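# Hang the ball-filled basket on the stand's peg

## Task

Lift the shallow basket by its cord handle and hang it on the peg of the stand; the job only counts if all of the balls are still inside the basket at the end.

## Robot and tools

Robot: two arms, left_arm and right_arm, each with a parallel gripper. Scene frame: origin at table-top height, midway between the nominal arm bases; +z up, +x out over the table, +y toward left_arm. Arm names do not match image sides. Calibrated bases: left_arm at (-0.015, +0.345, 0) m, quat_wxyz (+1.000, 0, 0, -0.022); right_arm at (-0.018, -0.254, 0) m, quat_wxyz (+1.000, 0, 0, +0.002). Each arm's hand pose, velocities, targets and wrist-camera pose are reported in that arm's own base frame. Fixed cameras and the table use the scene frame. A camera stand is bolted to the floor behind the arms.

Gripper axes: fingers point along the gripper's +z and open and close along its y. end_effector_position is the point between the pads, about 1 cm short of the fingertips. Printed positions and orientations may be wrong by a few centimetres, more at long reach.

Row layout (used by execute_actions and move): 14 numbers, each in [-1, 1]. The first 7 are left_arm: dx, dy, dz, rx, ry, rz, opening. The last 7 are the same for right_arm. Both arms always need all 7, even if one stays still. dx to rz are offsets, not poses. They count from the arm's Hand target at the start of the action or call, along that arm's base axes. Scale: 1.0 = 0.6 m for translation, 1.0 = 180 degrees for rotation. rx, ry, rz form a single rotation vector, applied about the Hand target's position. A translation longer than 1.0 is shortened along its line. Opening is absolute: +1 = fully open (0.094 m), -1 = closed. Sending 0 for an arm's six pose numbers re-asks for its current Hand target. A 0 in the opening slot is a real command (half open), so resend the current opening to leave a gripper alone.

execute_actions(actions, cameras): actions is a list of actions. Each action is up to 15 rows, one per 1/30 s step. A short action holds its final row for the remaining steps. Every row counts from the start pose of that action, not from the previous row. Repeating an offset in a later action moves the arm further. cameras lists names (cam_high, cam_low, cam_left_wrist, cam_right_wrist), ["all"] or []. An empty actions list returns all images and the full state.

move(target, speed, blend, opening_speed, grip_force, blocking, cameras): drives each gripper in a straight line toward one row, or through a list of up to 15 rows. All rows in a list count from the same starting Hand targets. speed: path top speed in m/s, 0.002 to 2.9, default 0.25; turning is capped at twice that in rad/s. Give one value, or one per target. blend: corner rounding in m for lists; 0 means stop at each point. opening_speed: rate of opening change per second on the -1..+1 scale, at least 0.2. Use it to close gently. grip_force: newtons per pad, 10 to 50 (50 = full). It persists once set, and lower values close slowly. blocking=false returns early while the move runs on. Paths ignore obstacles and the other arm. Faster moves lag, stray and hit harder. Avoid paths passing near an arm's own base; go round it.

wait(seconds 0 to 10) lets the scene run. stop() brakes a running move. zoom_image(camera, region [x0,y0,x1,y1] px, max 504x504) enlarges part of that camera's newest image. finished_scene(scene: current scene number) ends the scene permanently, so only call it once the basket hangs with every ball in it and stays that way untouched.

Results: end_effector_position (m) and end_effector_quat_wxyz per arm; Hand target = last commanded pose after clipping, which is the base for the next offsets; Tool commands; grip_measured (opening scale; reads up to ~2.5 mm wide when empty, narrower than the part under squeeze); Joint positions (last value = opening in m); Joint velocities (may be omitted when all are within noise); Joint torques (include arm weight; joints 1 to 3 wrap at ±28 N m); motor temperatures. move adds a 'move:' line: done, off_target, moving, held or fault, plus limits such as paced (pose clipped) or held (steps withheld). done = at rest within 10 mm and 2 degrees. Neither done nor off_target tells you about contact.

Behaviour: orientation commands are clipped to within 40 degrees of the present orientation each step. Grippers often stop a few cm short from friction or load. If so, send the remaining distance as an offset. An arm blocked by something keeps pushing until commanded back past its gripper. Grip force jumps to the limit once pads close ~0.06 past first touch (more for round or small items).

Joint ranges (rad): waist -2.618..3.054, shoulder 0..3.142, elbow 0..3.142 (straight at 2.901), wrist pitch ±1.571, wrist yaw ±1.571, wrist roll ±2.094.

Cameras, all 672x504: cam_high, cam_low (pinhole+radial), and the fisheye wrist cameras cam_left_wrist and cam_right_wrist.

Avoid: dropping or spilling balls, releasing moving parts, hard hits on fixed or heavy things, and anything falling or being left off the table, which fails the task. Also avoid arm-to-arm contact, including gripping the other arm's fingers; a moderate one can fail the task. Don't strain the camera cables or let the arms stop. Heat builds from holding loads, outstretched arms or pushing at unreachable poses. MOTOR HOT appears at 75 °C. At 90 °C that arm folds and idles. At 100 °C it goes limp. Loose objects may be nudged occasionally.

Each tool is called after ">>>" by a JSON object that holds its "fn" and its "kwargs".

## Session

>>> {"fn": "execute_actions", "kwargs": {"actions": [], "cameras": ["all"]}}

>>> {"fn": "zoom_image", "kwargs": {"camera": "cam_high", "region": [150, 60, 550, 420]}}

Scene clock: 0.00 s.
left_arm: end_effector_position=(+0.4020, -0.0012, +0.1101) grip_measured=+1.000 end_effector_quat_wxyz=(+0.597, -0.044, +0.799, +0.046) | right_arm: end_effector_position=(+0.4086, +0.0015, +0.1191) grip_measured=+1.000 end_effector_quat_wxyz=(+0.615, +0.003, +0.788, +0.006)
Joint positions: left_arm=[-0.108 1.541 0.378 0.869 -0.231 -0.047 0.094] | right_arm=[-0.002 1.553 0.38 0.928 -0.007 0.012 0.094]
Joint velocities: within noise
Joint torques (N m): no reading
Motor temperatures (°C): left_arm=[24 30 33 30 26 22 24] | right_arm=[25 26 36 30 28 25 26]
Heat: left arm: 33 °C; right arm: 36 °C.
Hand target: left_arm +0.4022, -0.0010, +0.1102; +0.596, -0.044, +0.801, +0.047 | right_arm +0.4092, +0.0015, +0.1202; +0.615, +0.003, +0.788, +0.006
Tool commands: left_gripper/opening=+1.0 right_gripper/opening=+1.0

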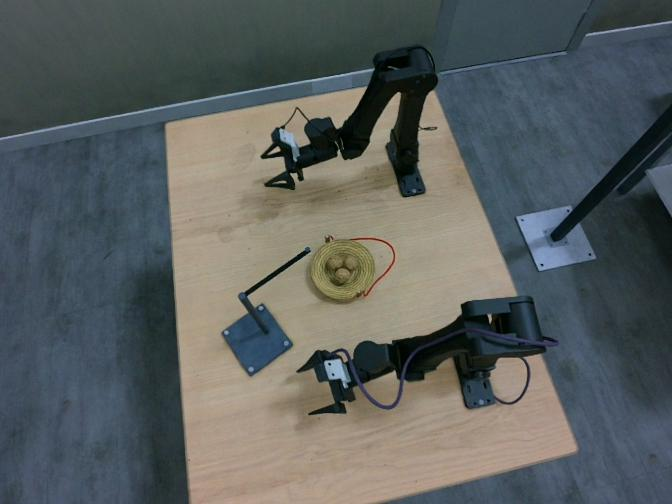

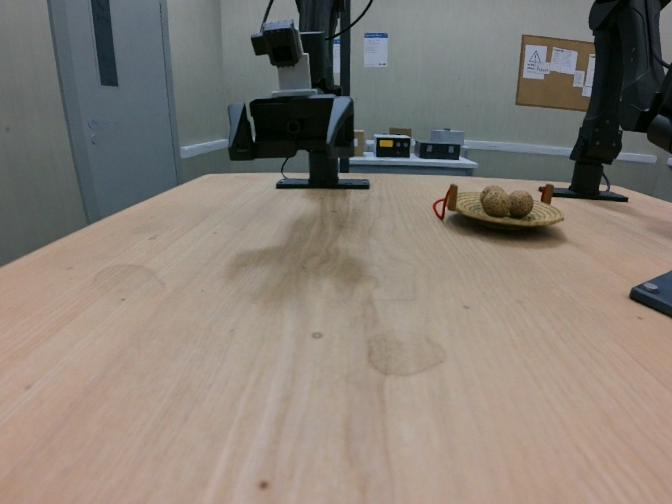

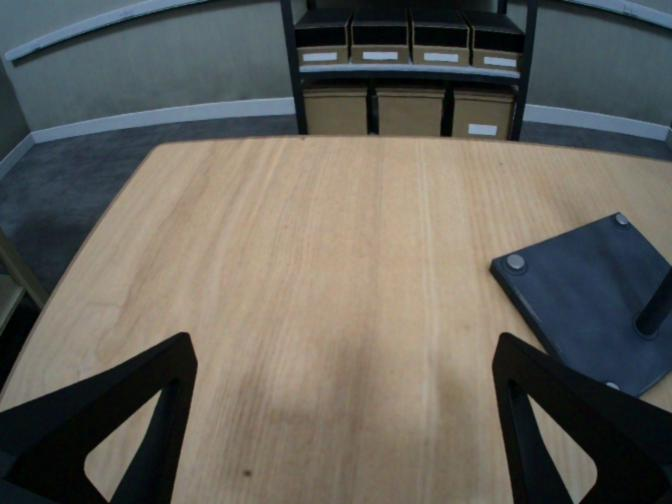

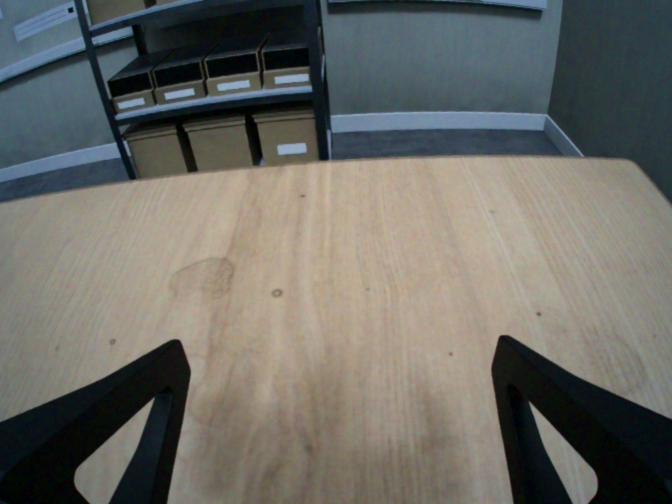

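Scaled by 1.260 from the camera's 672x504 image, which has a finer 960x720 frame.

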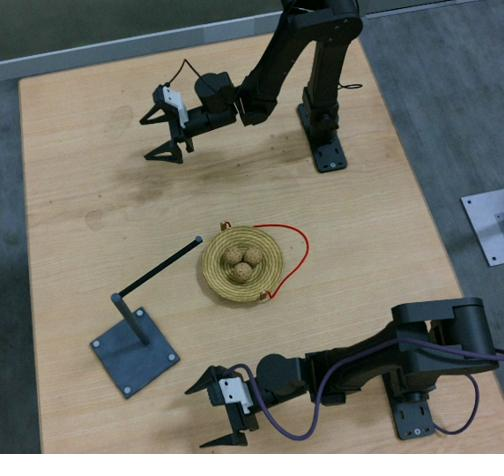

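>>> {"fn": "move", "kwargs": {"target": [-0.362,-0.357,0.183,0.074,0.238,-0.273,1,-0.347,0.031,0.467,0.037,-0.073,0.33,1], "speed": 0.25, "cameras": ["all"]}}

Scene clock: 35.40 s.
left_arm: end_effector_position=(+0.1876, -0.2128, +0.2150) grip_measured=+1.000 end_effector_quat_wxyz=(+0.244, +0.368, +0.892, -0.094) | right_arm: end_effector_position=(+0.2066, +0.0173, +0.3980) grip_measured=+1.000 end_effector_quat_wxyz=(+0.675, -0.206, +0.677, +0.210)
Joint positions: left_arm=[-0.895 1.165 1.207 -1.088 -0.068 -0.094 0.094] | right_arm=[-0.981 0.635 0.867 -0.114 -1.579 0.124 0.094]
Joint torques (N m): left_arm=[-0.73 -2.63 9.16 1.04 0.06 -0.09] | right_arm=[-0.49 0.27 8.47 0.89 -0.05 0.09]
Heat: left arm: 36 °C; right arm: 39 °C.
Hand target: left_arm +0.1850, -0.2152, +0.2200; +0.239, +0.369, +0.893, -0.099 | right_arm +0.2010, +0.0201, +0.4004; +0.613, -0.353, +0.612, +0.353
Off the commanded pose: left_arm 0.006 m, 1 deg | right_arm 0.007 m, 26 deg.
joint sent to its limit (right arm) — joint 5 (wrist yaw), lower limit. The joint targets are off in orientation, not in position.
move: off_target (right_arm)

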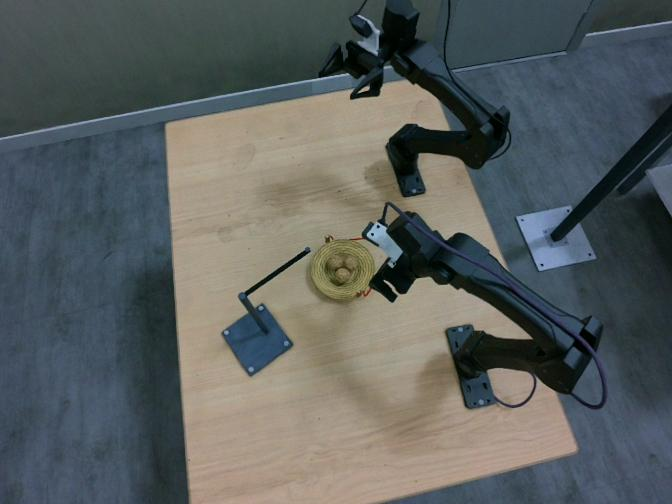

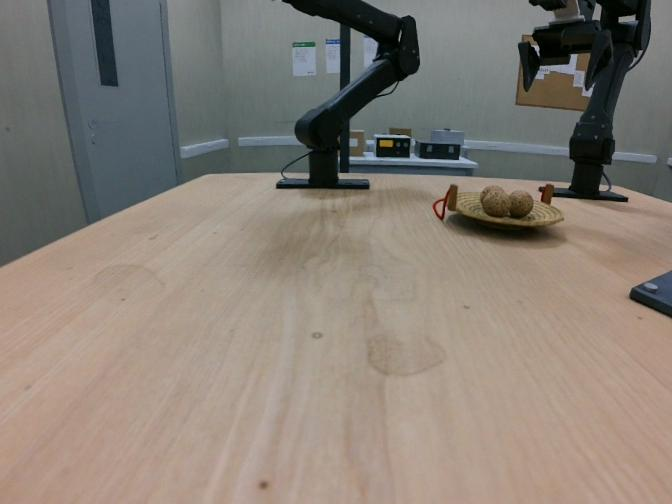

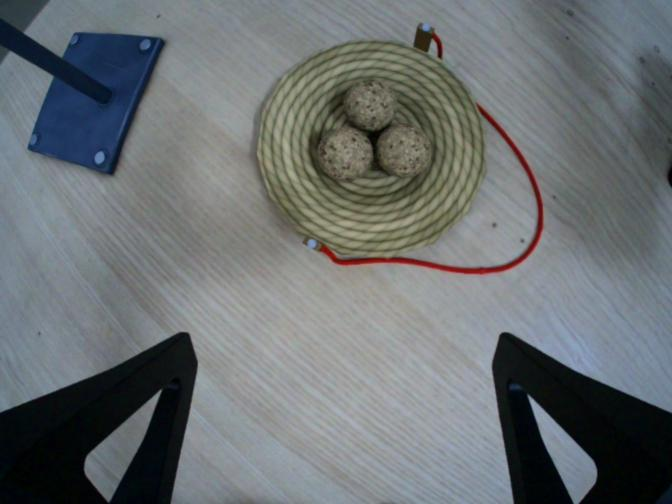

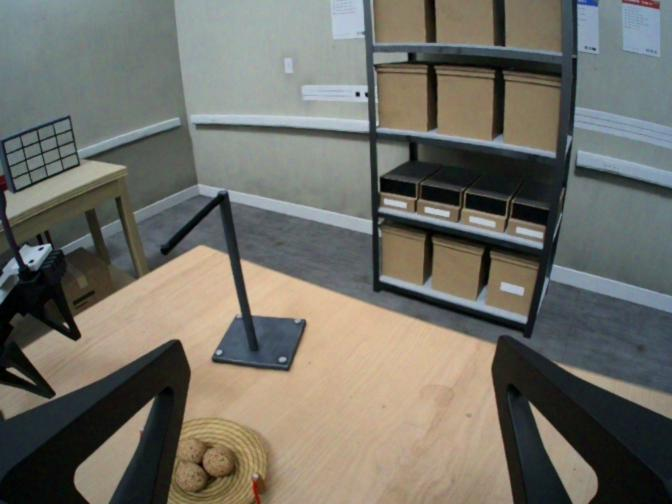

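>>> {"fn": "move", "kwargs": {"target": [-0.146,-0.234,-0.15,0,0,-0.083,0.2,0,0,0,0,0,0,1], "speed": 0.2, "cameras": ["cam_high","cam_left_wrist","cam_low"]}}

Scene clock: 59.40 s.
left_arm: end_effector_position=(+0.0960, -0.3542, +0.1349) grip_measured=+0.202 end_effector_quat_wxyz=(+0.221, +0.485, +0.835, -0.133) | right_arm: end_effector_position=(+0.2066, +0.0173, +0.3980) grip_measured=+1.000 end_effector_quat_wxyz=(+0.674, -0.205, +0.677, +0.212)
Joint positions: left_arm=[-1.385 1.48 1.126 -0.716 -0.156 -0.293 0.056] | right_arm=[-0.981 0.635 0.867 -0.114 -1.579 0.129 0.094]
Joint torques (N m): left_arm=[-0.36 -6.65 6.58 1.4 -0.2 -0.1] | right_arm=[-0.49 0.23 8.4 0.93 -0.05 0.09]
Motor temperatures (°C): left_arm=[24 31 40 32 26 22 24] | right_arm=[25 26 39 33 27 25 26]
Heat: left arm: 40 °C; right arm: 39 °C.
Hand target: left_arm +0.0974, -0.3557, +0.1301; +0.224, +0.482, +0.837, -0.129 | right_arm +0.2010, +0.0201, +0.4004; +0.613, -0.353, +0.612, +0.353
Off the commanded pose: left_arm 0.005 m, 1 deg | right_arm 0.007 m, 26 deg.
joint sent to its limit (right arm) — joint 5 (wrist yaw), lower limit. The joint targets are off in orientation, not in position.
move: off_target (right_arm)
Images, in order (width x height): cam_high 672x504, cam_low 672x504, cam_left_wrist 672x504.

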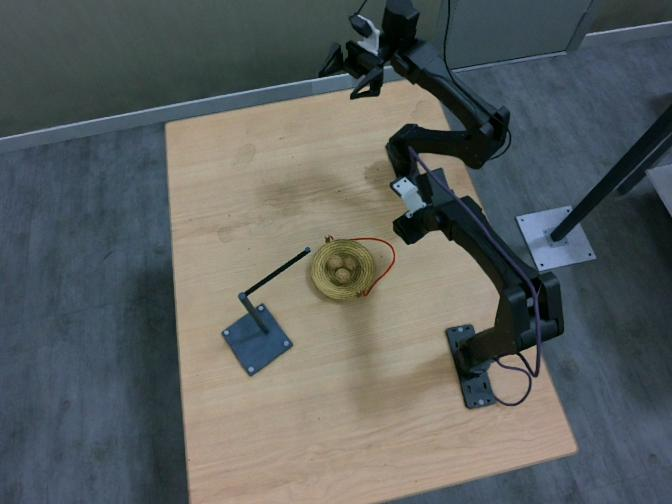

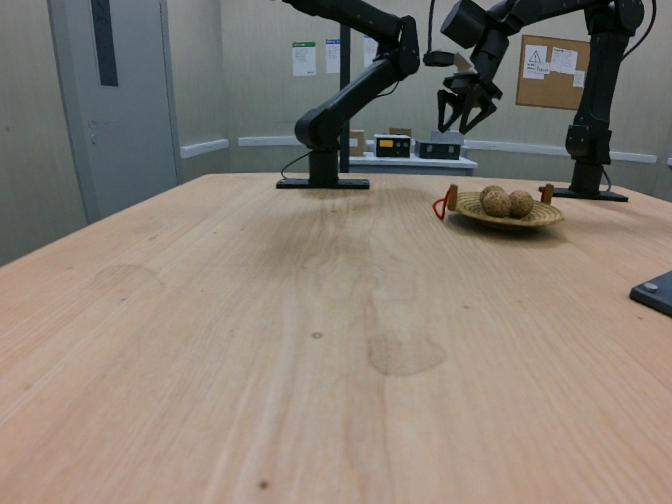

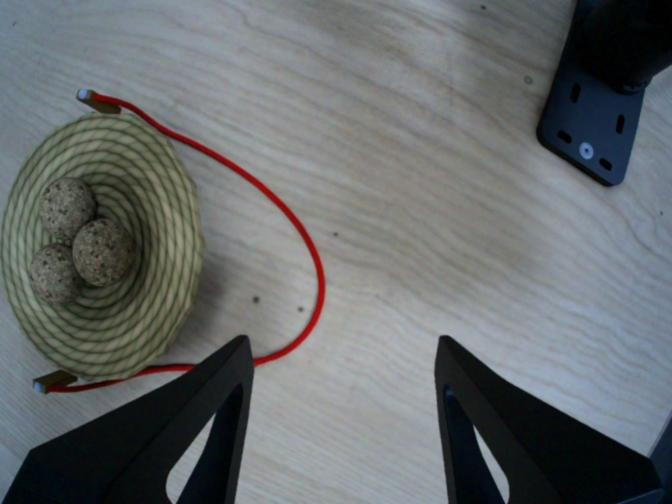

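>>> {"fn": "move", "kwargs": {"target": [0.014,0.026,-0.142,0,0,0,-0.3,0,0,0,0,0,0,1], "speed": 0.12, "cameras": ["cam_left_wrist","cam_low"]}}

Scene clock: 67.87 s.
left_arm: end_effector_position=(+0.1046, -0.3425, +0.0532) grip_measured=-0.298 end_effector_quat_wxyz=(+0.229, +0.480, +0.836, -0.133) | right_arm: end_effector_position=(+0.2066, +0.0173, +0.3980) grip_measured=+1.000 end_effector_quat_wxyz=(+0.674, -0.205, +0.677, +0.212)
Joint positions: left_arm=[-1.356 1.53 0.825 -0.351 -0.156 -0.271 0.033] | right_arm=[-0.981 0.635 0.867 -0.114 -1.579 0.129 0.094]
Joint torques (N m): left_arm=[0.73 -6.3 5.67 1.44 -0.02 0.07] | right_arm=[-0.47 0.23 8.39 0.93 -0.04 0.08]
Heat: left arm: 38 °C; right arm: 39 °C.
Hand target: left_arm +0.1058, -0.3401, +0.0448; +0.224, +0.482, +0.837, -0.129 | right_arm +0.2010, +0.0201, +0.4004; +0.613, -0.353, +0.612, +0.353
Off the commanded pose: left_arm 0.009 m, 1 deg | right_arm 0.007 m, 26 deg.
joint sent to its limit (right arm) — joint 5 (wrist yaw), lower limit. The joint targets are off in orientation, not in position.
move: off_target (right_arm)
Images, in order (width x height): cam_low 672x504, cam_left_wrist 672x504.

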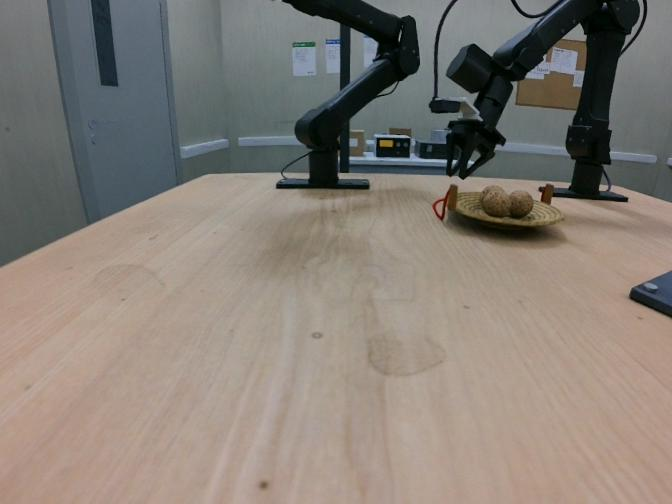

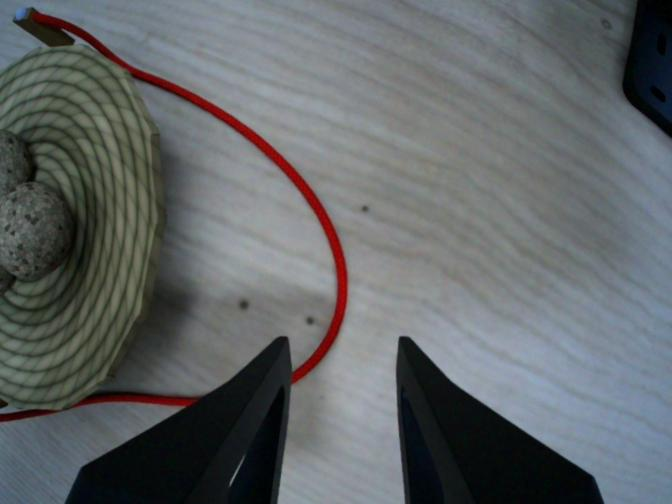

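>>> {"fn": "move", "kwargs": {"target": [0.004,0.001,-0.035,0,0,0,-0.3,0,0,0,0,0,0,1], "speed": 0.06, "cameras": ["cam_left_wrist","cam_low"]}}

>>> {"fn": "zoom_image", "kwargs": {"camera": "cam_low", "region": [380, 60, 620, 260]}}

Scene clock: 71.40 s.
left_arm: end_effector_position=(+0.1074, -0.3431, +0.0336) grip_measured=-0.298 end_effector_quat_wxyz=(+0.231, +0.480, +0.836, -0.134) | right_arm: end_effector_position=(+0.2066, +0.0173, +0.3980) grip_measured=+1.000 end_effector_quat_wxyz=(+0.674, -0.205, +0.677, +0.212)
Joint positions: left_arm=[-1.346 1.574 0.777 -0.253 -0.152 -0.263 0.033] | right_arm=[-0.981 0.635 0.867 -0.114 -1.579 0.129 0.094]
Joint torques (N m): left_arm=[0.73 -6.27 5.31 1.47 -0.01 0.07] | right_arm=[-0.47 0.24 8.4 0.92 -0.05 0.08]
Heat: left arm: 38 °C; right arm: 39 °C.
Hand target: left_arm +0.1082, -0.3394, +0.0238; +0.224, +0.482, +0.837, -0.129 | right_arm +0.2010, +0.0201, +0.4004; +0.613, -0.353, +0.612, +0.353
Off the commanded pose: left_arm 0.010 m, 1 deg | right_arm 0.007 m, 26 deg.
joint sent to its limit (right arm) — joint 5 (wrist yaw), lower limit. The joint targets are off in orientation, not in position.
move: off_target (right_arm)
Images, in order (width x height): cam_low 672x504, cam_left_wrist 672x504.

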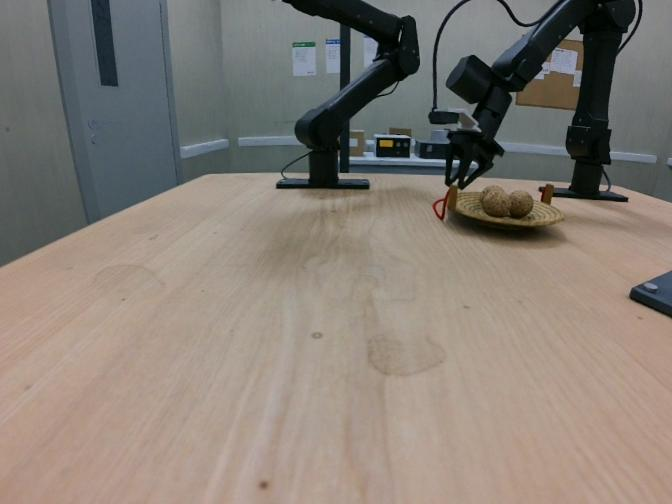

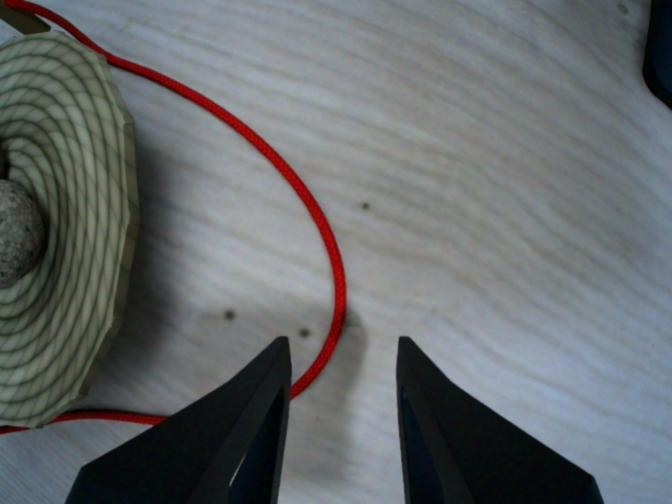

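Scaled by 2.100 from the camera's 672x504 image, which has a finer 960x720 frame.

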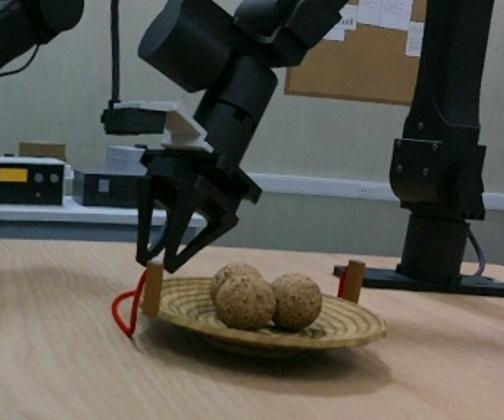

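>>> {"fn": "move", "kwargs": {"target": [0.0,-0.003,-0.035,0,0,0,-0.3,0,0,0,0,0,0,1], "speed": 0.05, "cameras": ["cam_left_wrist","cam_low"]}}

>>> {"fn": "zoom_image", "kwargs": {"camera": "cam_low", "region": [400, 130, 560, 250]}}

>>> {"fn": "zoom_image", "kwargs": {"camera": "cam_left_wrist", "region": [230, 250, 450, 450]}}

Scene clock: 75.73 s.
left_arm: end_effector_position=(+0.1082, -0.3471, +0.0149) grip_measured=-0.298 end_effector_quat_wxyz=(+0.233, +0.479, +0.835, -0.137) | right_arm: end_effector_position=(+0.2066, +0.0173, +0.3980) grip_measured=+1.000 end_effector_quat_wxyz=(+0.674, -0.205, +0.677, +0.212)
Joint positions: left_arm=[-1.346 1.633 0.745 -0.155 -0.152 -0.263 0.033] | right_arm=[-0.981 0.635 0.867 -0.114 -1.579 0.129 0.094]
Joint torques (N m): left_arm=[0.59 -6.31 4.79 1.48 -0.01 0.06] | right_arm=[-0.47 0.23 8.4 0.92 -0.05 0.08]
Heat: left arm: 37 °C; right arm: 39 °C.
Hand target: left_arm +0.1082, -0.3413, +0.0029; +0.224, +0.482, +0.837, -0.129 | right_arm +0.2010, +0.0201, +0.4004; +0.613, -0.353, +0.612, +0.353
Off the commanded pose: left_arm 0.013 m, 1 deg | right_arm 0.007 m, 26 deg.
joint sent to its limit (right arm) — joint 5 (wrist yaw), lower limit. The joint targets are off in orientation, not in position.
move: off_target (left_arm, right_arm)
Images, in order (width x height): cam_low 672x504, cam_left_wrist 672x504.

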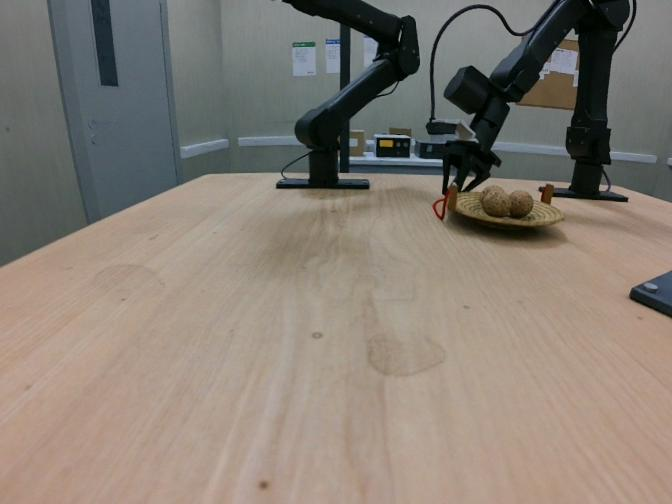

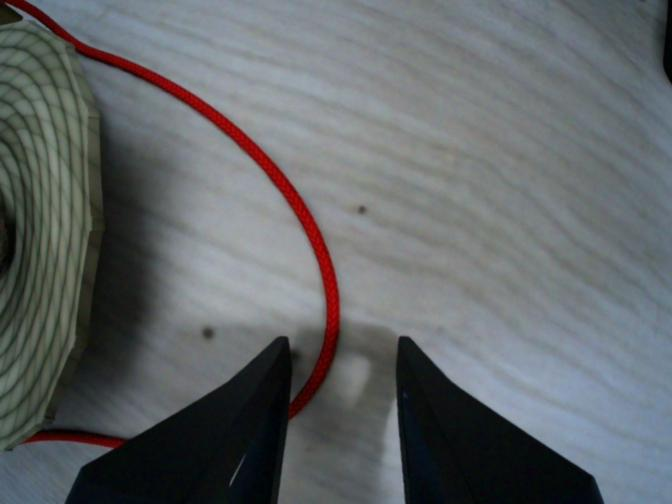

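Scaled by 3.150 from the camera's 672x504 image, which has a finer 960x720 frame.

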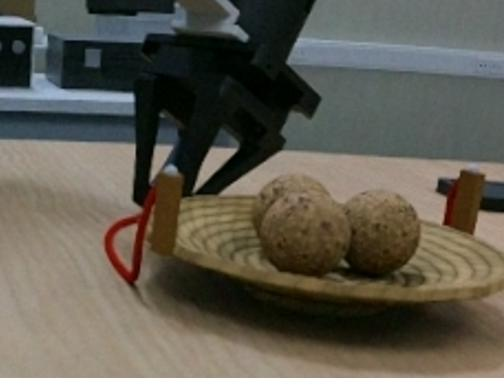

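Scaled by 2.291 from the camera's 672x504 image, which has a finer 960x720 frame.

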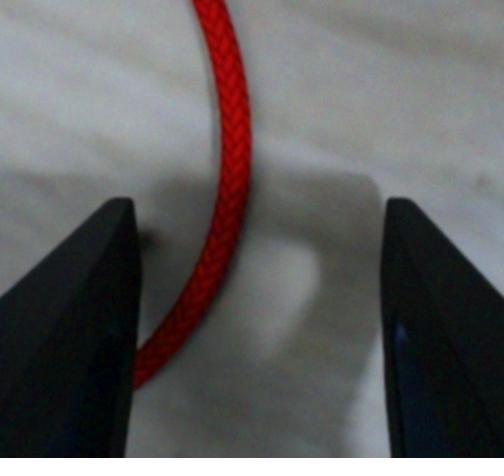

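>>> {"fn": "move", "kwargs": {"target": [0.009,0.01,-0.017,0,0,0,-0.3,0,0,0,0,0,0,1], "speed": 0.03, "cameras": ["cam_left_wrist","cam_low"]}}

>>> {"fn": "zoom_image", "kwargs": {"camera": "cam_left_wrist", "region": [230, 250, 450, 450]}}

Scene clock: 79.03 s.
left_arm: end_effector_position=(+0.1135, -0.3498, +0.0137) grip_measured=-0.298 end_effector_quat_wxyz=(+0.245, +0.477, +0.830, -0.152) | right_arm: end_effector_position=(+0.2066, +0.0173, +0.3980) grip_measured=+1.000 end_effector_quat_wxyz=(+0.674, -0.205, +0.677, +0.212)
Joint positions: left_arm=[-1.327 1.633 0.712 -0.079 -0.137 -0.244 0.033] | right_arm=[-0.981 0.635 0.867 -0.114 -1.579 0.129 0.094]
Joint torques (N m): left_arm=[1.03 -5.23 4.36 1.32 -0.03 0.09] | right_arm=[-0.49 0.23 8.38 0.92 -0.05 0.08]
Heat: left arm: 37 °C; right arm: 39 °C.
Hand target: left_arm +0.1136, -0.3353, -0.0073; +0.224, +0.482, +0.837, -0.129 | right_arm +0.2010, +0.0201, +0.4004; +0.613, -0.353, +0.612, +0.353
Off the commanded pose: left_arm 0.026 m, 4 deg | right_arm 0.007 m, 26 deg.
joint sent to its limit (right arm) — joint 5 (wrist yaw), lower limit. The joint targets are off in orientation, not in position.
move: off_target (left_arm, right_arm)
Images, in order (width x height): cam_low 672x504, cam_left_wrist 672x504.

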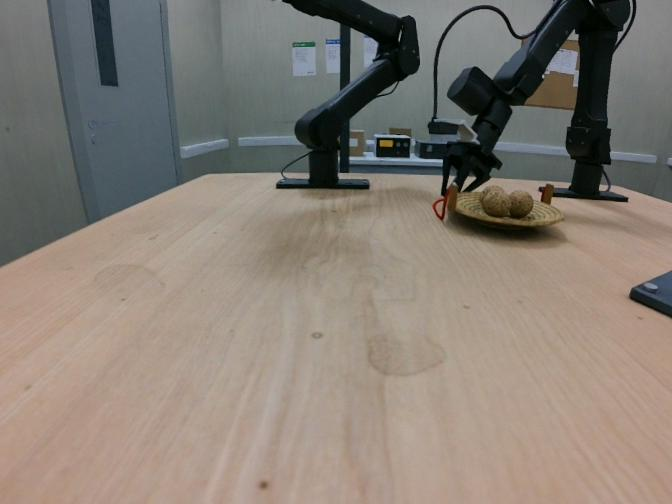

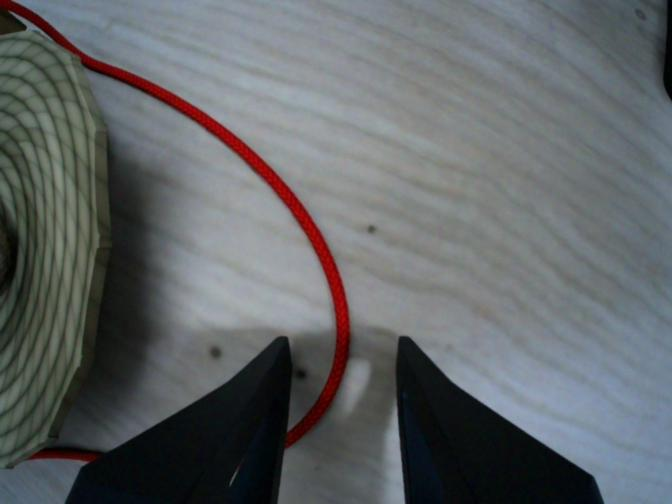

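Scaled by 2.291 from the camera's 672x504 image, which has a finer 960x720 frame.

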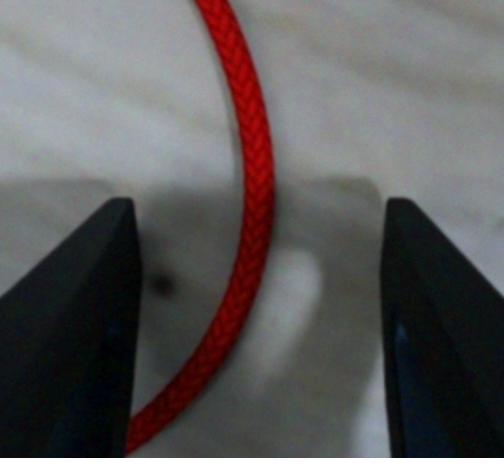

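>>> {"fn": "move", "kwargs": {"target": [0,-0.012,0.02,0,0,0,-0.3,0,0,0,0,0,0,1], "speed": 0.03}}

>>> {"fn": "move", "kwargs": {"target": [0,0,0,0,0,0,-1,0,0,0,0,0,0,1], "opening_speed": 0.4, "cameras": ["cam_left_wrist","cam_low"]}}

>>> {"fn": "zoom_image", "kwargs": {"camera": "cam_left_wrist", "region": [230, 250, 450, 450]}}

Scene clock: 83.67 s.
left_arm: end_effector_position=(+0.1133, -0.3490, +0.0137) grip_measured=-0.298 end_effector_quat_wxyz=(+0.242, +0.478, +0.831, -0.149) | right_arm: end_effector_position=(+0.2066, +0.0173, +0.3980) grip_measured=+1.000 end_effector_quat_wxyz=(+0.674, -0.205, +0.677, +0.212)
Joint positions: left_arm=[-1.327 1.633 0.717 -0.092 -0.137 -0.244 0.033] | right_arm=[-0.981 0.635 0.867 -0.114 -1.579 0.129 0.094]
Joint torques (N m): left_arm=[0.42 -5.98 7.49 0.84 -0.06 0.03] | right_arm=[-0.49 0.24 8.39 0.92 -0.05 0.09]
Heat: left arm: 36 °C; right arm: 39 °C.
Hand target: left_arm +0.1135, -0.3424, +0.0046; +0.224, +0.482, +0.837, -0.129 | right_arm +0.2010, +0.0201, +0.4004; +0.613, -0.353, +0.612, +0.353
Off the commanded pose: left_arm 0.011 m, 3 deg | right_arm 0.007 m, 26 deg.
joint sent to its limit (right arm) — joint 5 (wrist yaw), lower limit. The joint targets are off in orientation, not in position.
move: off_target (left_arm, right_arm)

Scene clock: 85.70 s.
left_arm: end_effector_position=(+0.1133, -0.3488, +0.0138) grip_measured=-0.964 end_effector_quat_wxyz=(+0.242, +0.478, +0.831, -0.149) | right_arm: end_effector_position=(+0.2066, +0.0173, +0.3980) grip_measured=+1.000 end_effector_quat_wxyz=(+0.674, -0.205, +0.677, +0.212)
Joint positions: left_arm=[-1.327 1.633 0.719 -0.096 -0.137 -0.244 0.002] | right_arm=[-0.981 0.635 0.867 -0.114 -1.579 0.129 0.094]
Joint torques (N m): left_arm=[0.43 -5.98 7.41 0.88 -0.06 0.02] | right_arm=[-0.51 0.24 8.42 0.92 -0.04 0.08]
Heat: left arm: 36 °C; right arm: 39 °C.
Hand target: left_arm +0.1136, -0.3426, +0.0047; +0.224, +0.482, +0.837, -0.129 | right_arm +0.2010, +0.0201, +0.4004; +0.613, -0.353, +0.612, +0.353
Off the commanded pose: left_arm 0.011 m, 3 deg | right_arm 0.007 m, 26 deg.
joint sent to its limit (right arm) — joint 5 (wrist yaw), lower limit. The joint targets are off in orientation, not in position.
move: off_target (left_arm, right_arm)
Images, in order (width x height): cam_low 672x504, cam_left_wrist 672x504.

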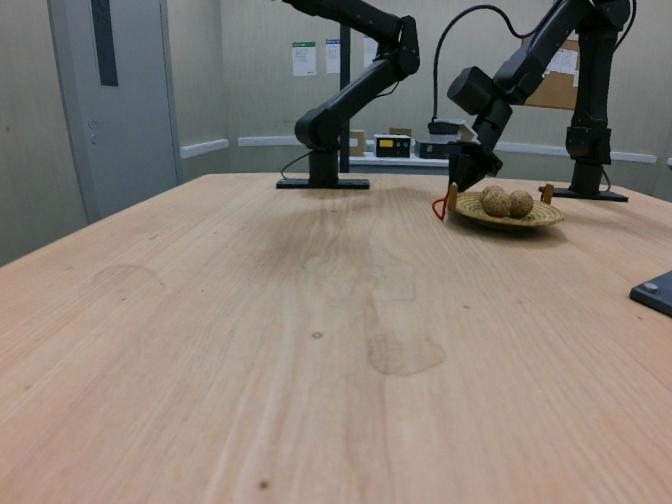

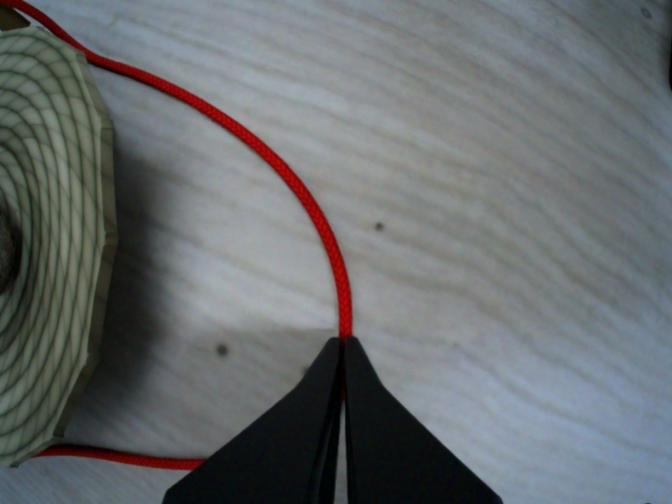

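Scaled by 2.291 from the camera's 672x504 image, which has a finer 960x720 frame.

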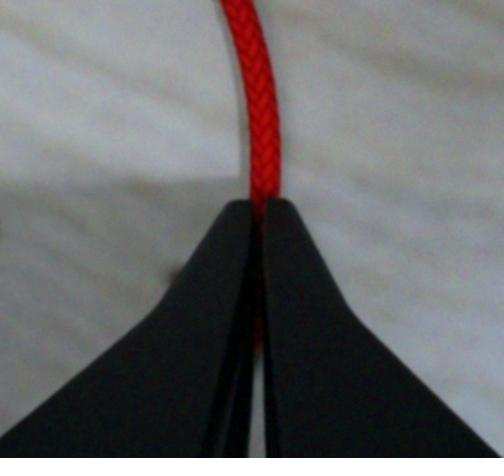

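>>> {"fn": "move", "kwargs": {"target": [[0.11,0.02,0.25,0,0,0,-1,0,0,0,0,0,0,1],[0.269,0.071,0.417,-0.072,-0.042,0,-1,0,0,0,0,0,0,1]], "speed": 0.1, "blend": [0.05,0], "cameras": ["all"]}}

Scene clock: 95.33 s.
left_arm: end_effector_position=(+0.2771, -0.3013, +0.2408) grip_measured=-0.967 end_effector_quat_wxyz=(+0.324, +0.459, +0.806, -0.184) | right_arm: end_effector_position=(+0.2066, +0.0173, +0.3980) grip_measured=+1.000 end_effector_quat_wxyz=(+0.674, -0.205, +0.677, +0.212)
Joint positions: left_arm=[-0.742 1.465 1.39 -0.753 0.201 0.214 0.002] | right_arm=[-0.981 0.635 0.867 -0.114 -1.579 0.129 0.094]
Joint torques (N m): left_arm=[0.46 -9.21 9.61 1.36 0.19 0.1] | right_arm=[-0.49 0.23 8.39 0.92 -0.04 0.08]
Heat: left arm: 38 °C; right arm: 39 °C.
Hand target: left_arm +0.2749, -0.3000, +0.2549; +0.332, +0.461, +0.800, -0.190 | right_arm +0.2010, +0.0201, +0.4004; +0.613, -0.353, +0.612, +0.353
Off the commanded pose: left_arm 0.014 m, 1 deg | right_arm 0.007 m, 26 deg.
joint sent to its limit (right arm) — joint 5 (wrist yaw), lower limit. The joint targets are off in orientation, not in position.
move: off_target (left_arm, right_arm)

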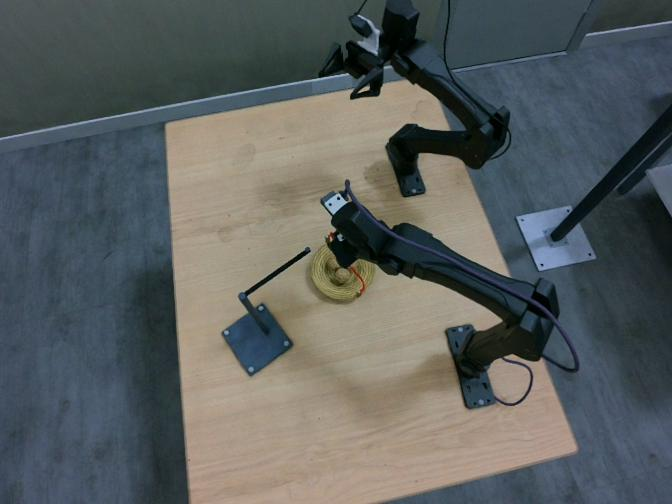

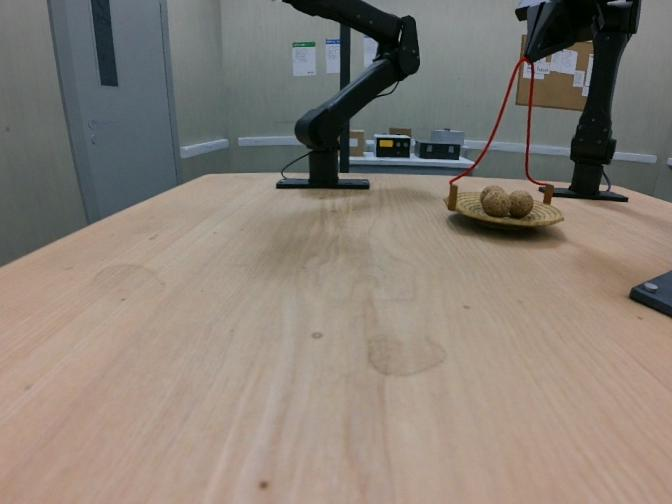

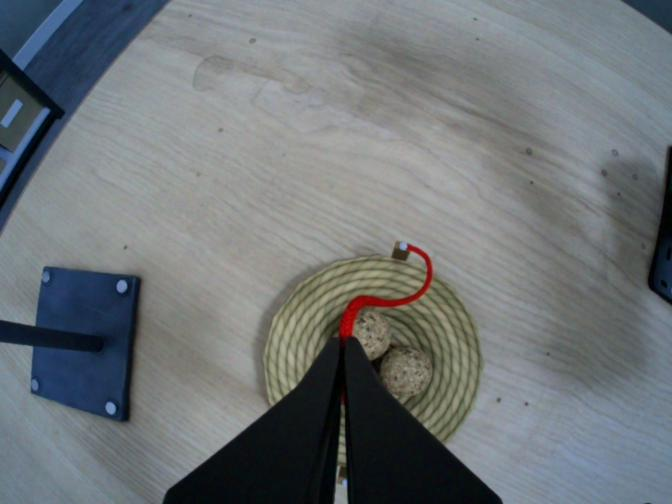

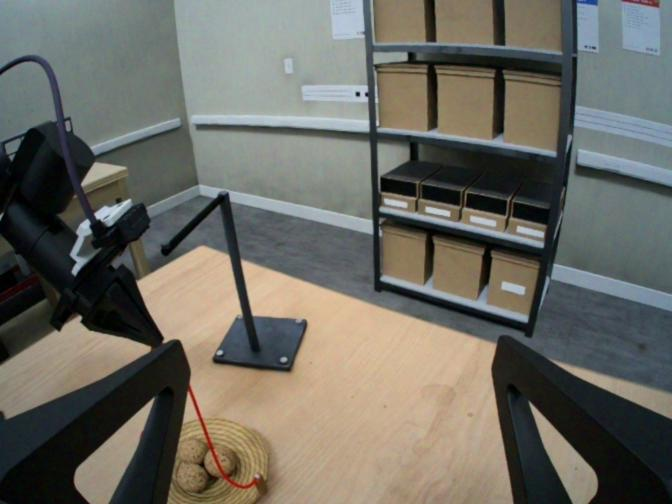

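>>> {"fn": "move", "kwargs": {"target": [0,0,0,0,0,0,-1,0.165,-0.034,-0.167,-0.058,0.101,-0.329,0], "speed": 0.3, "cameras": ["cam_right_wrist"]}}

Scene clock: 113.53 s.
left_arm: end_effector_position=(+0.2769, -0.3014, +0.2408) grip_measured=-0.967 end_effector_quat_wxyz=(+0.324, +0.459, +0.806, -0.185) | right_arm: end_effector_position=(+0.2983, -0.0003, +0.2894) grip_measured=+0.002 end_effector_quat_wxyz=(+0.564, -0.004, +0.826, +0.001)
Joint positions: left_arm=[-0.742 1.465 1.39 -0.754 0.202 0.214 0.002] | right_arm=[-0.018 0.748 0.841 -0.466 -0.023 -0.011 0.047]
Joint torques (N m): left_arm=[0.47 -9.18 9.61 1.36 0.19 0.09] | right_arm=[0.46 0.02 11.45 1.65 0.08 0.11]
Heat: left arm: 37 °C; right arm: 40 °C.
Hand target: left_arm +0.2749, -0.3000, +0.2549; +0.332, +0.461, +0.800, -0.190 | right_arm +0.3000, -0.0004, +0.3002; +0.573, +0.000, +0.819, +0.000
Off the commanded pose: left_arm 0.014 m, 1 deg | right_arm 0.011 m, 1 deg.
move: off_target (left_arm, right_arm)
Images, in order (width x height): cam_right_wrist 672x504.

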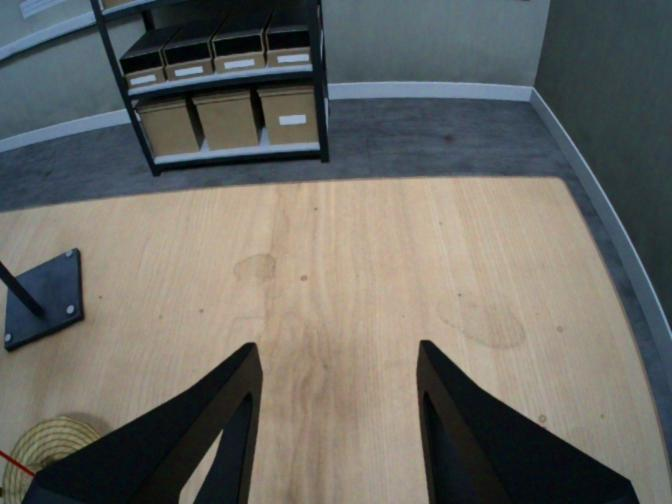

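>>> {"fn": "move", "kwargs": {"target": [0,0,0,0,0,0,-1,-0.183,0.289,-0.292,-0.0087,0.055,0.0998,-0.2], "speed": 0.2, "cameras": ["all"]}}

Scene clock: 119.83 s.
left_arm: end_effector_position=(+0.2769, -0.3014, +0.2408) grip_measured=-0.967 end_effector_quat_wxyz=(+0.324, +0.459, +0.806, -0.185) | right_arm: end_effector_position=(+0.1895, +0.1757, +0.1275) grip_measured=-0.198 end_effector_quat_wxyz=(+0.490, -0.140, +0.856, +0.085)
Joint positions: left_arm=[-0.742 1.465 1.39 -0.754 0.202 0.214 0.002] | right_arm=[1.234 0.771 0.388 -0.372 0.742 0.576 0.038]
Joint torques (N m): left_arm=[0.47 -9.18 9.62 1.36 0.19 0.09] | right_arm=[0.4 -0.17 8.17 1.28 0.49 0.12]
Heat: left arm: 37 °C; right arm: 41 °C.
Hand target: left_arm +0.2749, -0.3000, +0.2549; +0.332, +0.461, +0.800, -0.190 | right_arm +0.1902, +0.1731, +0.1250; +0.494, -0.136, +0.855, +0.079
Off the commanded pose: left_arm 0.014 m, 1 deg | right_arm 0.004 m, 1 deg.
move: off_target (left_arm)

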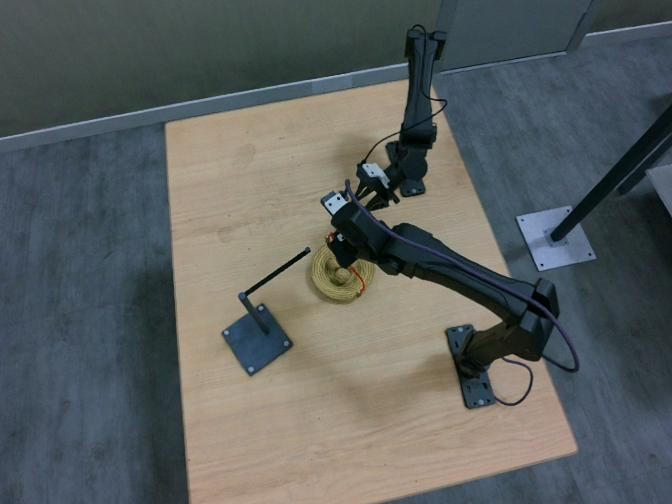

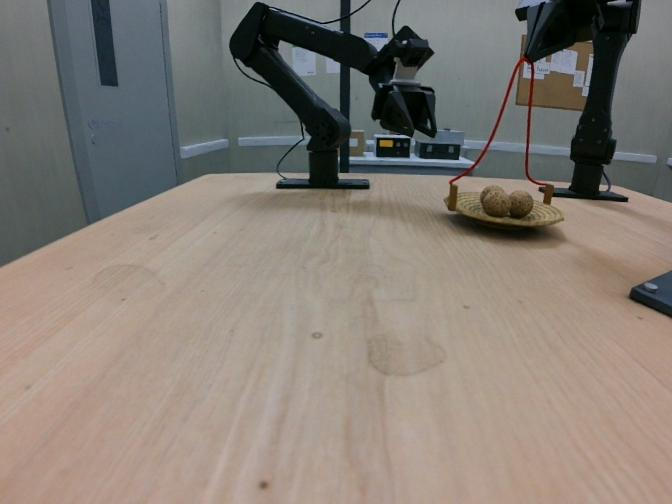

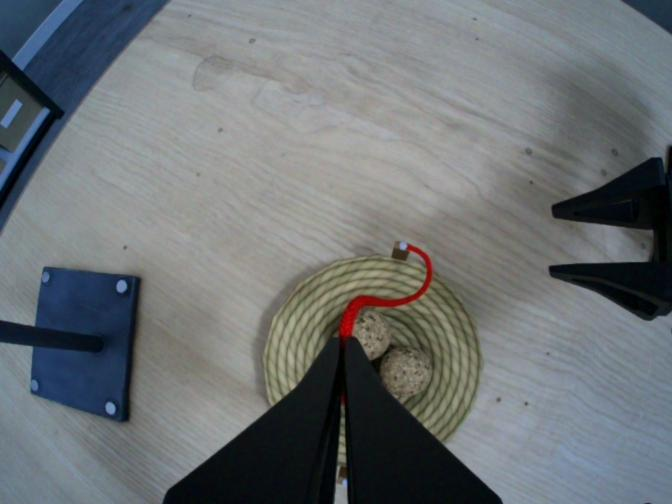

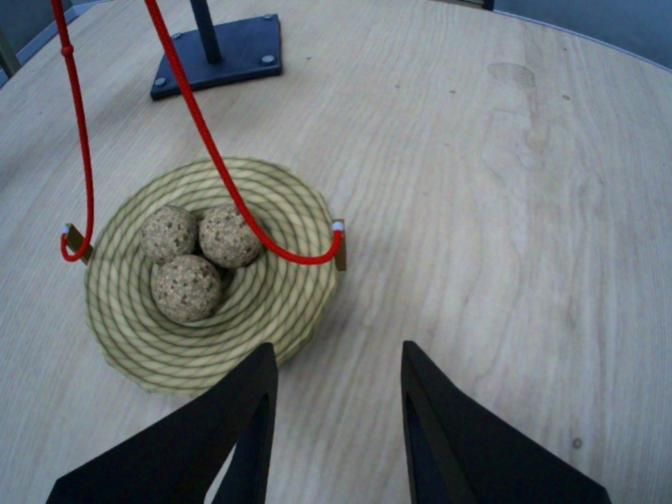

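>>> {"fn": "move", "kwargs": {"target": [-0.06,0.07,0.075,0,0,0,-1,0,0,0,0,0,0,-0.5], "speed": 0.1, "cameras": ["cam_low","cam_left_wrist","cam_right_wrist"]}}

Scene clock: 131.67 s.
left_arm: end_effector_position=(+0.2426, -0.2616, +0.2805) grip_measured=-0.968 end_effector_quat_wxyz=(+0.315, +0.461, +0.809, -0.183) | right_arm: end_effector_position=(+0.1896, +0.1756, +0.1276) grip_measured=-0.498 end_effector_quat_wxyz=(+0.490, -0.140, +0.856, +0.085)
Joint positions: left_arm=[-0.715 1.331 1.459 -0.98 0.221 0.236 0.002] | right_arm=[1.234 0.771 0.388 -0.371 0.743 0.577 0.024]
Joint torques (N m): left_arm=[0.8 -8.06 9.7 1.34 0.22 0.11] | right_arm=[0.39 -0.14 8.16 1.27 0.48 0.11]
Heat: left arm: 37 °C; right arm: 40 °C.
Hand target: left_arm +0.2390, -0.2579, +0.2999; +0.332, +0.461, +0.801, -0.190 | right_arm +0.1903, +0.1731, +0.1250; +0.494, -0.136, +0.855, +0.079
Off the commanded pose: left_arm 0.020 m, 2 deg | right_arm 0.004 m, 1 deg.
move: off_target (left_arm)
Images, in order (width x height): cam_low 672x504, cam_left_wrist 672x504, cam_right_wrist 672x504.

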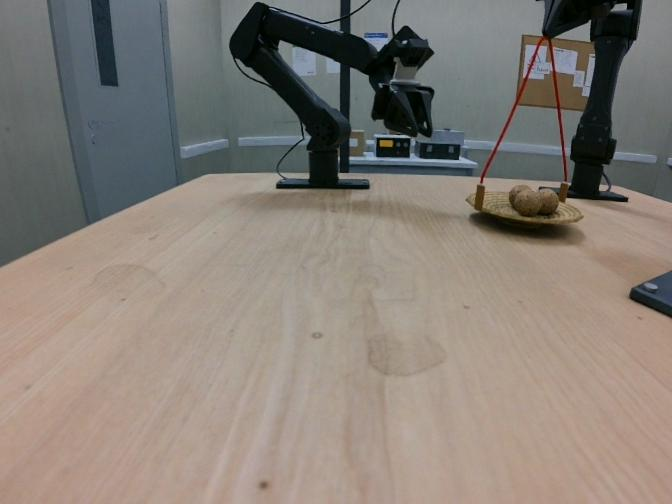

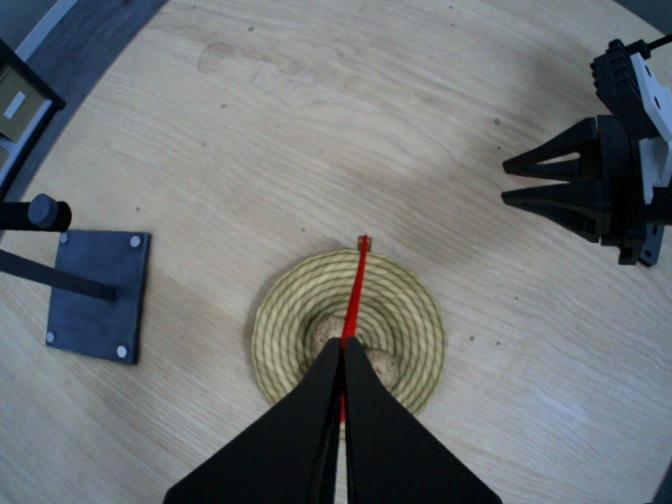

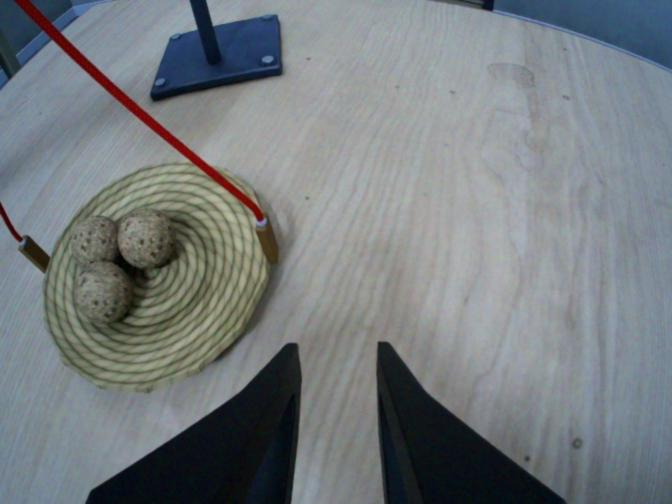

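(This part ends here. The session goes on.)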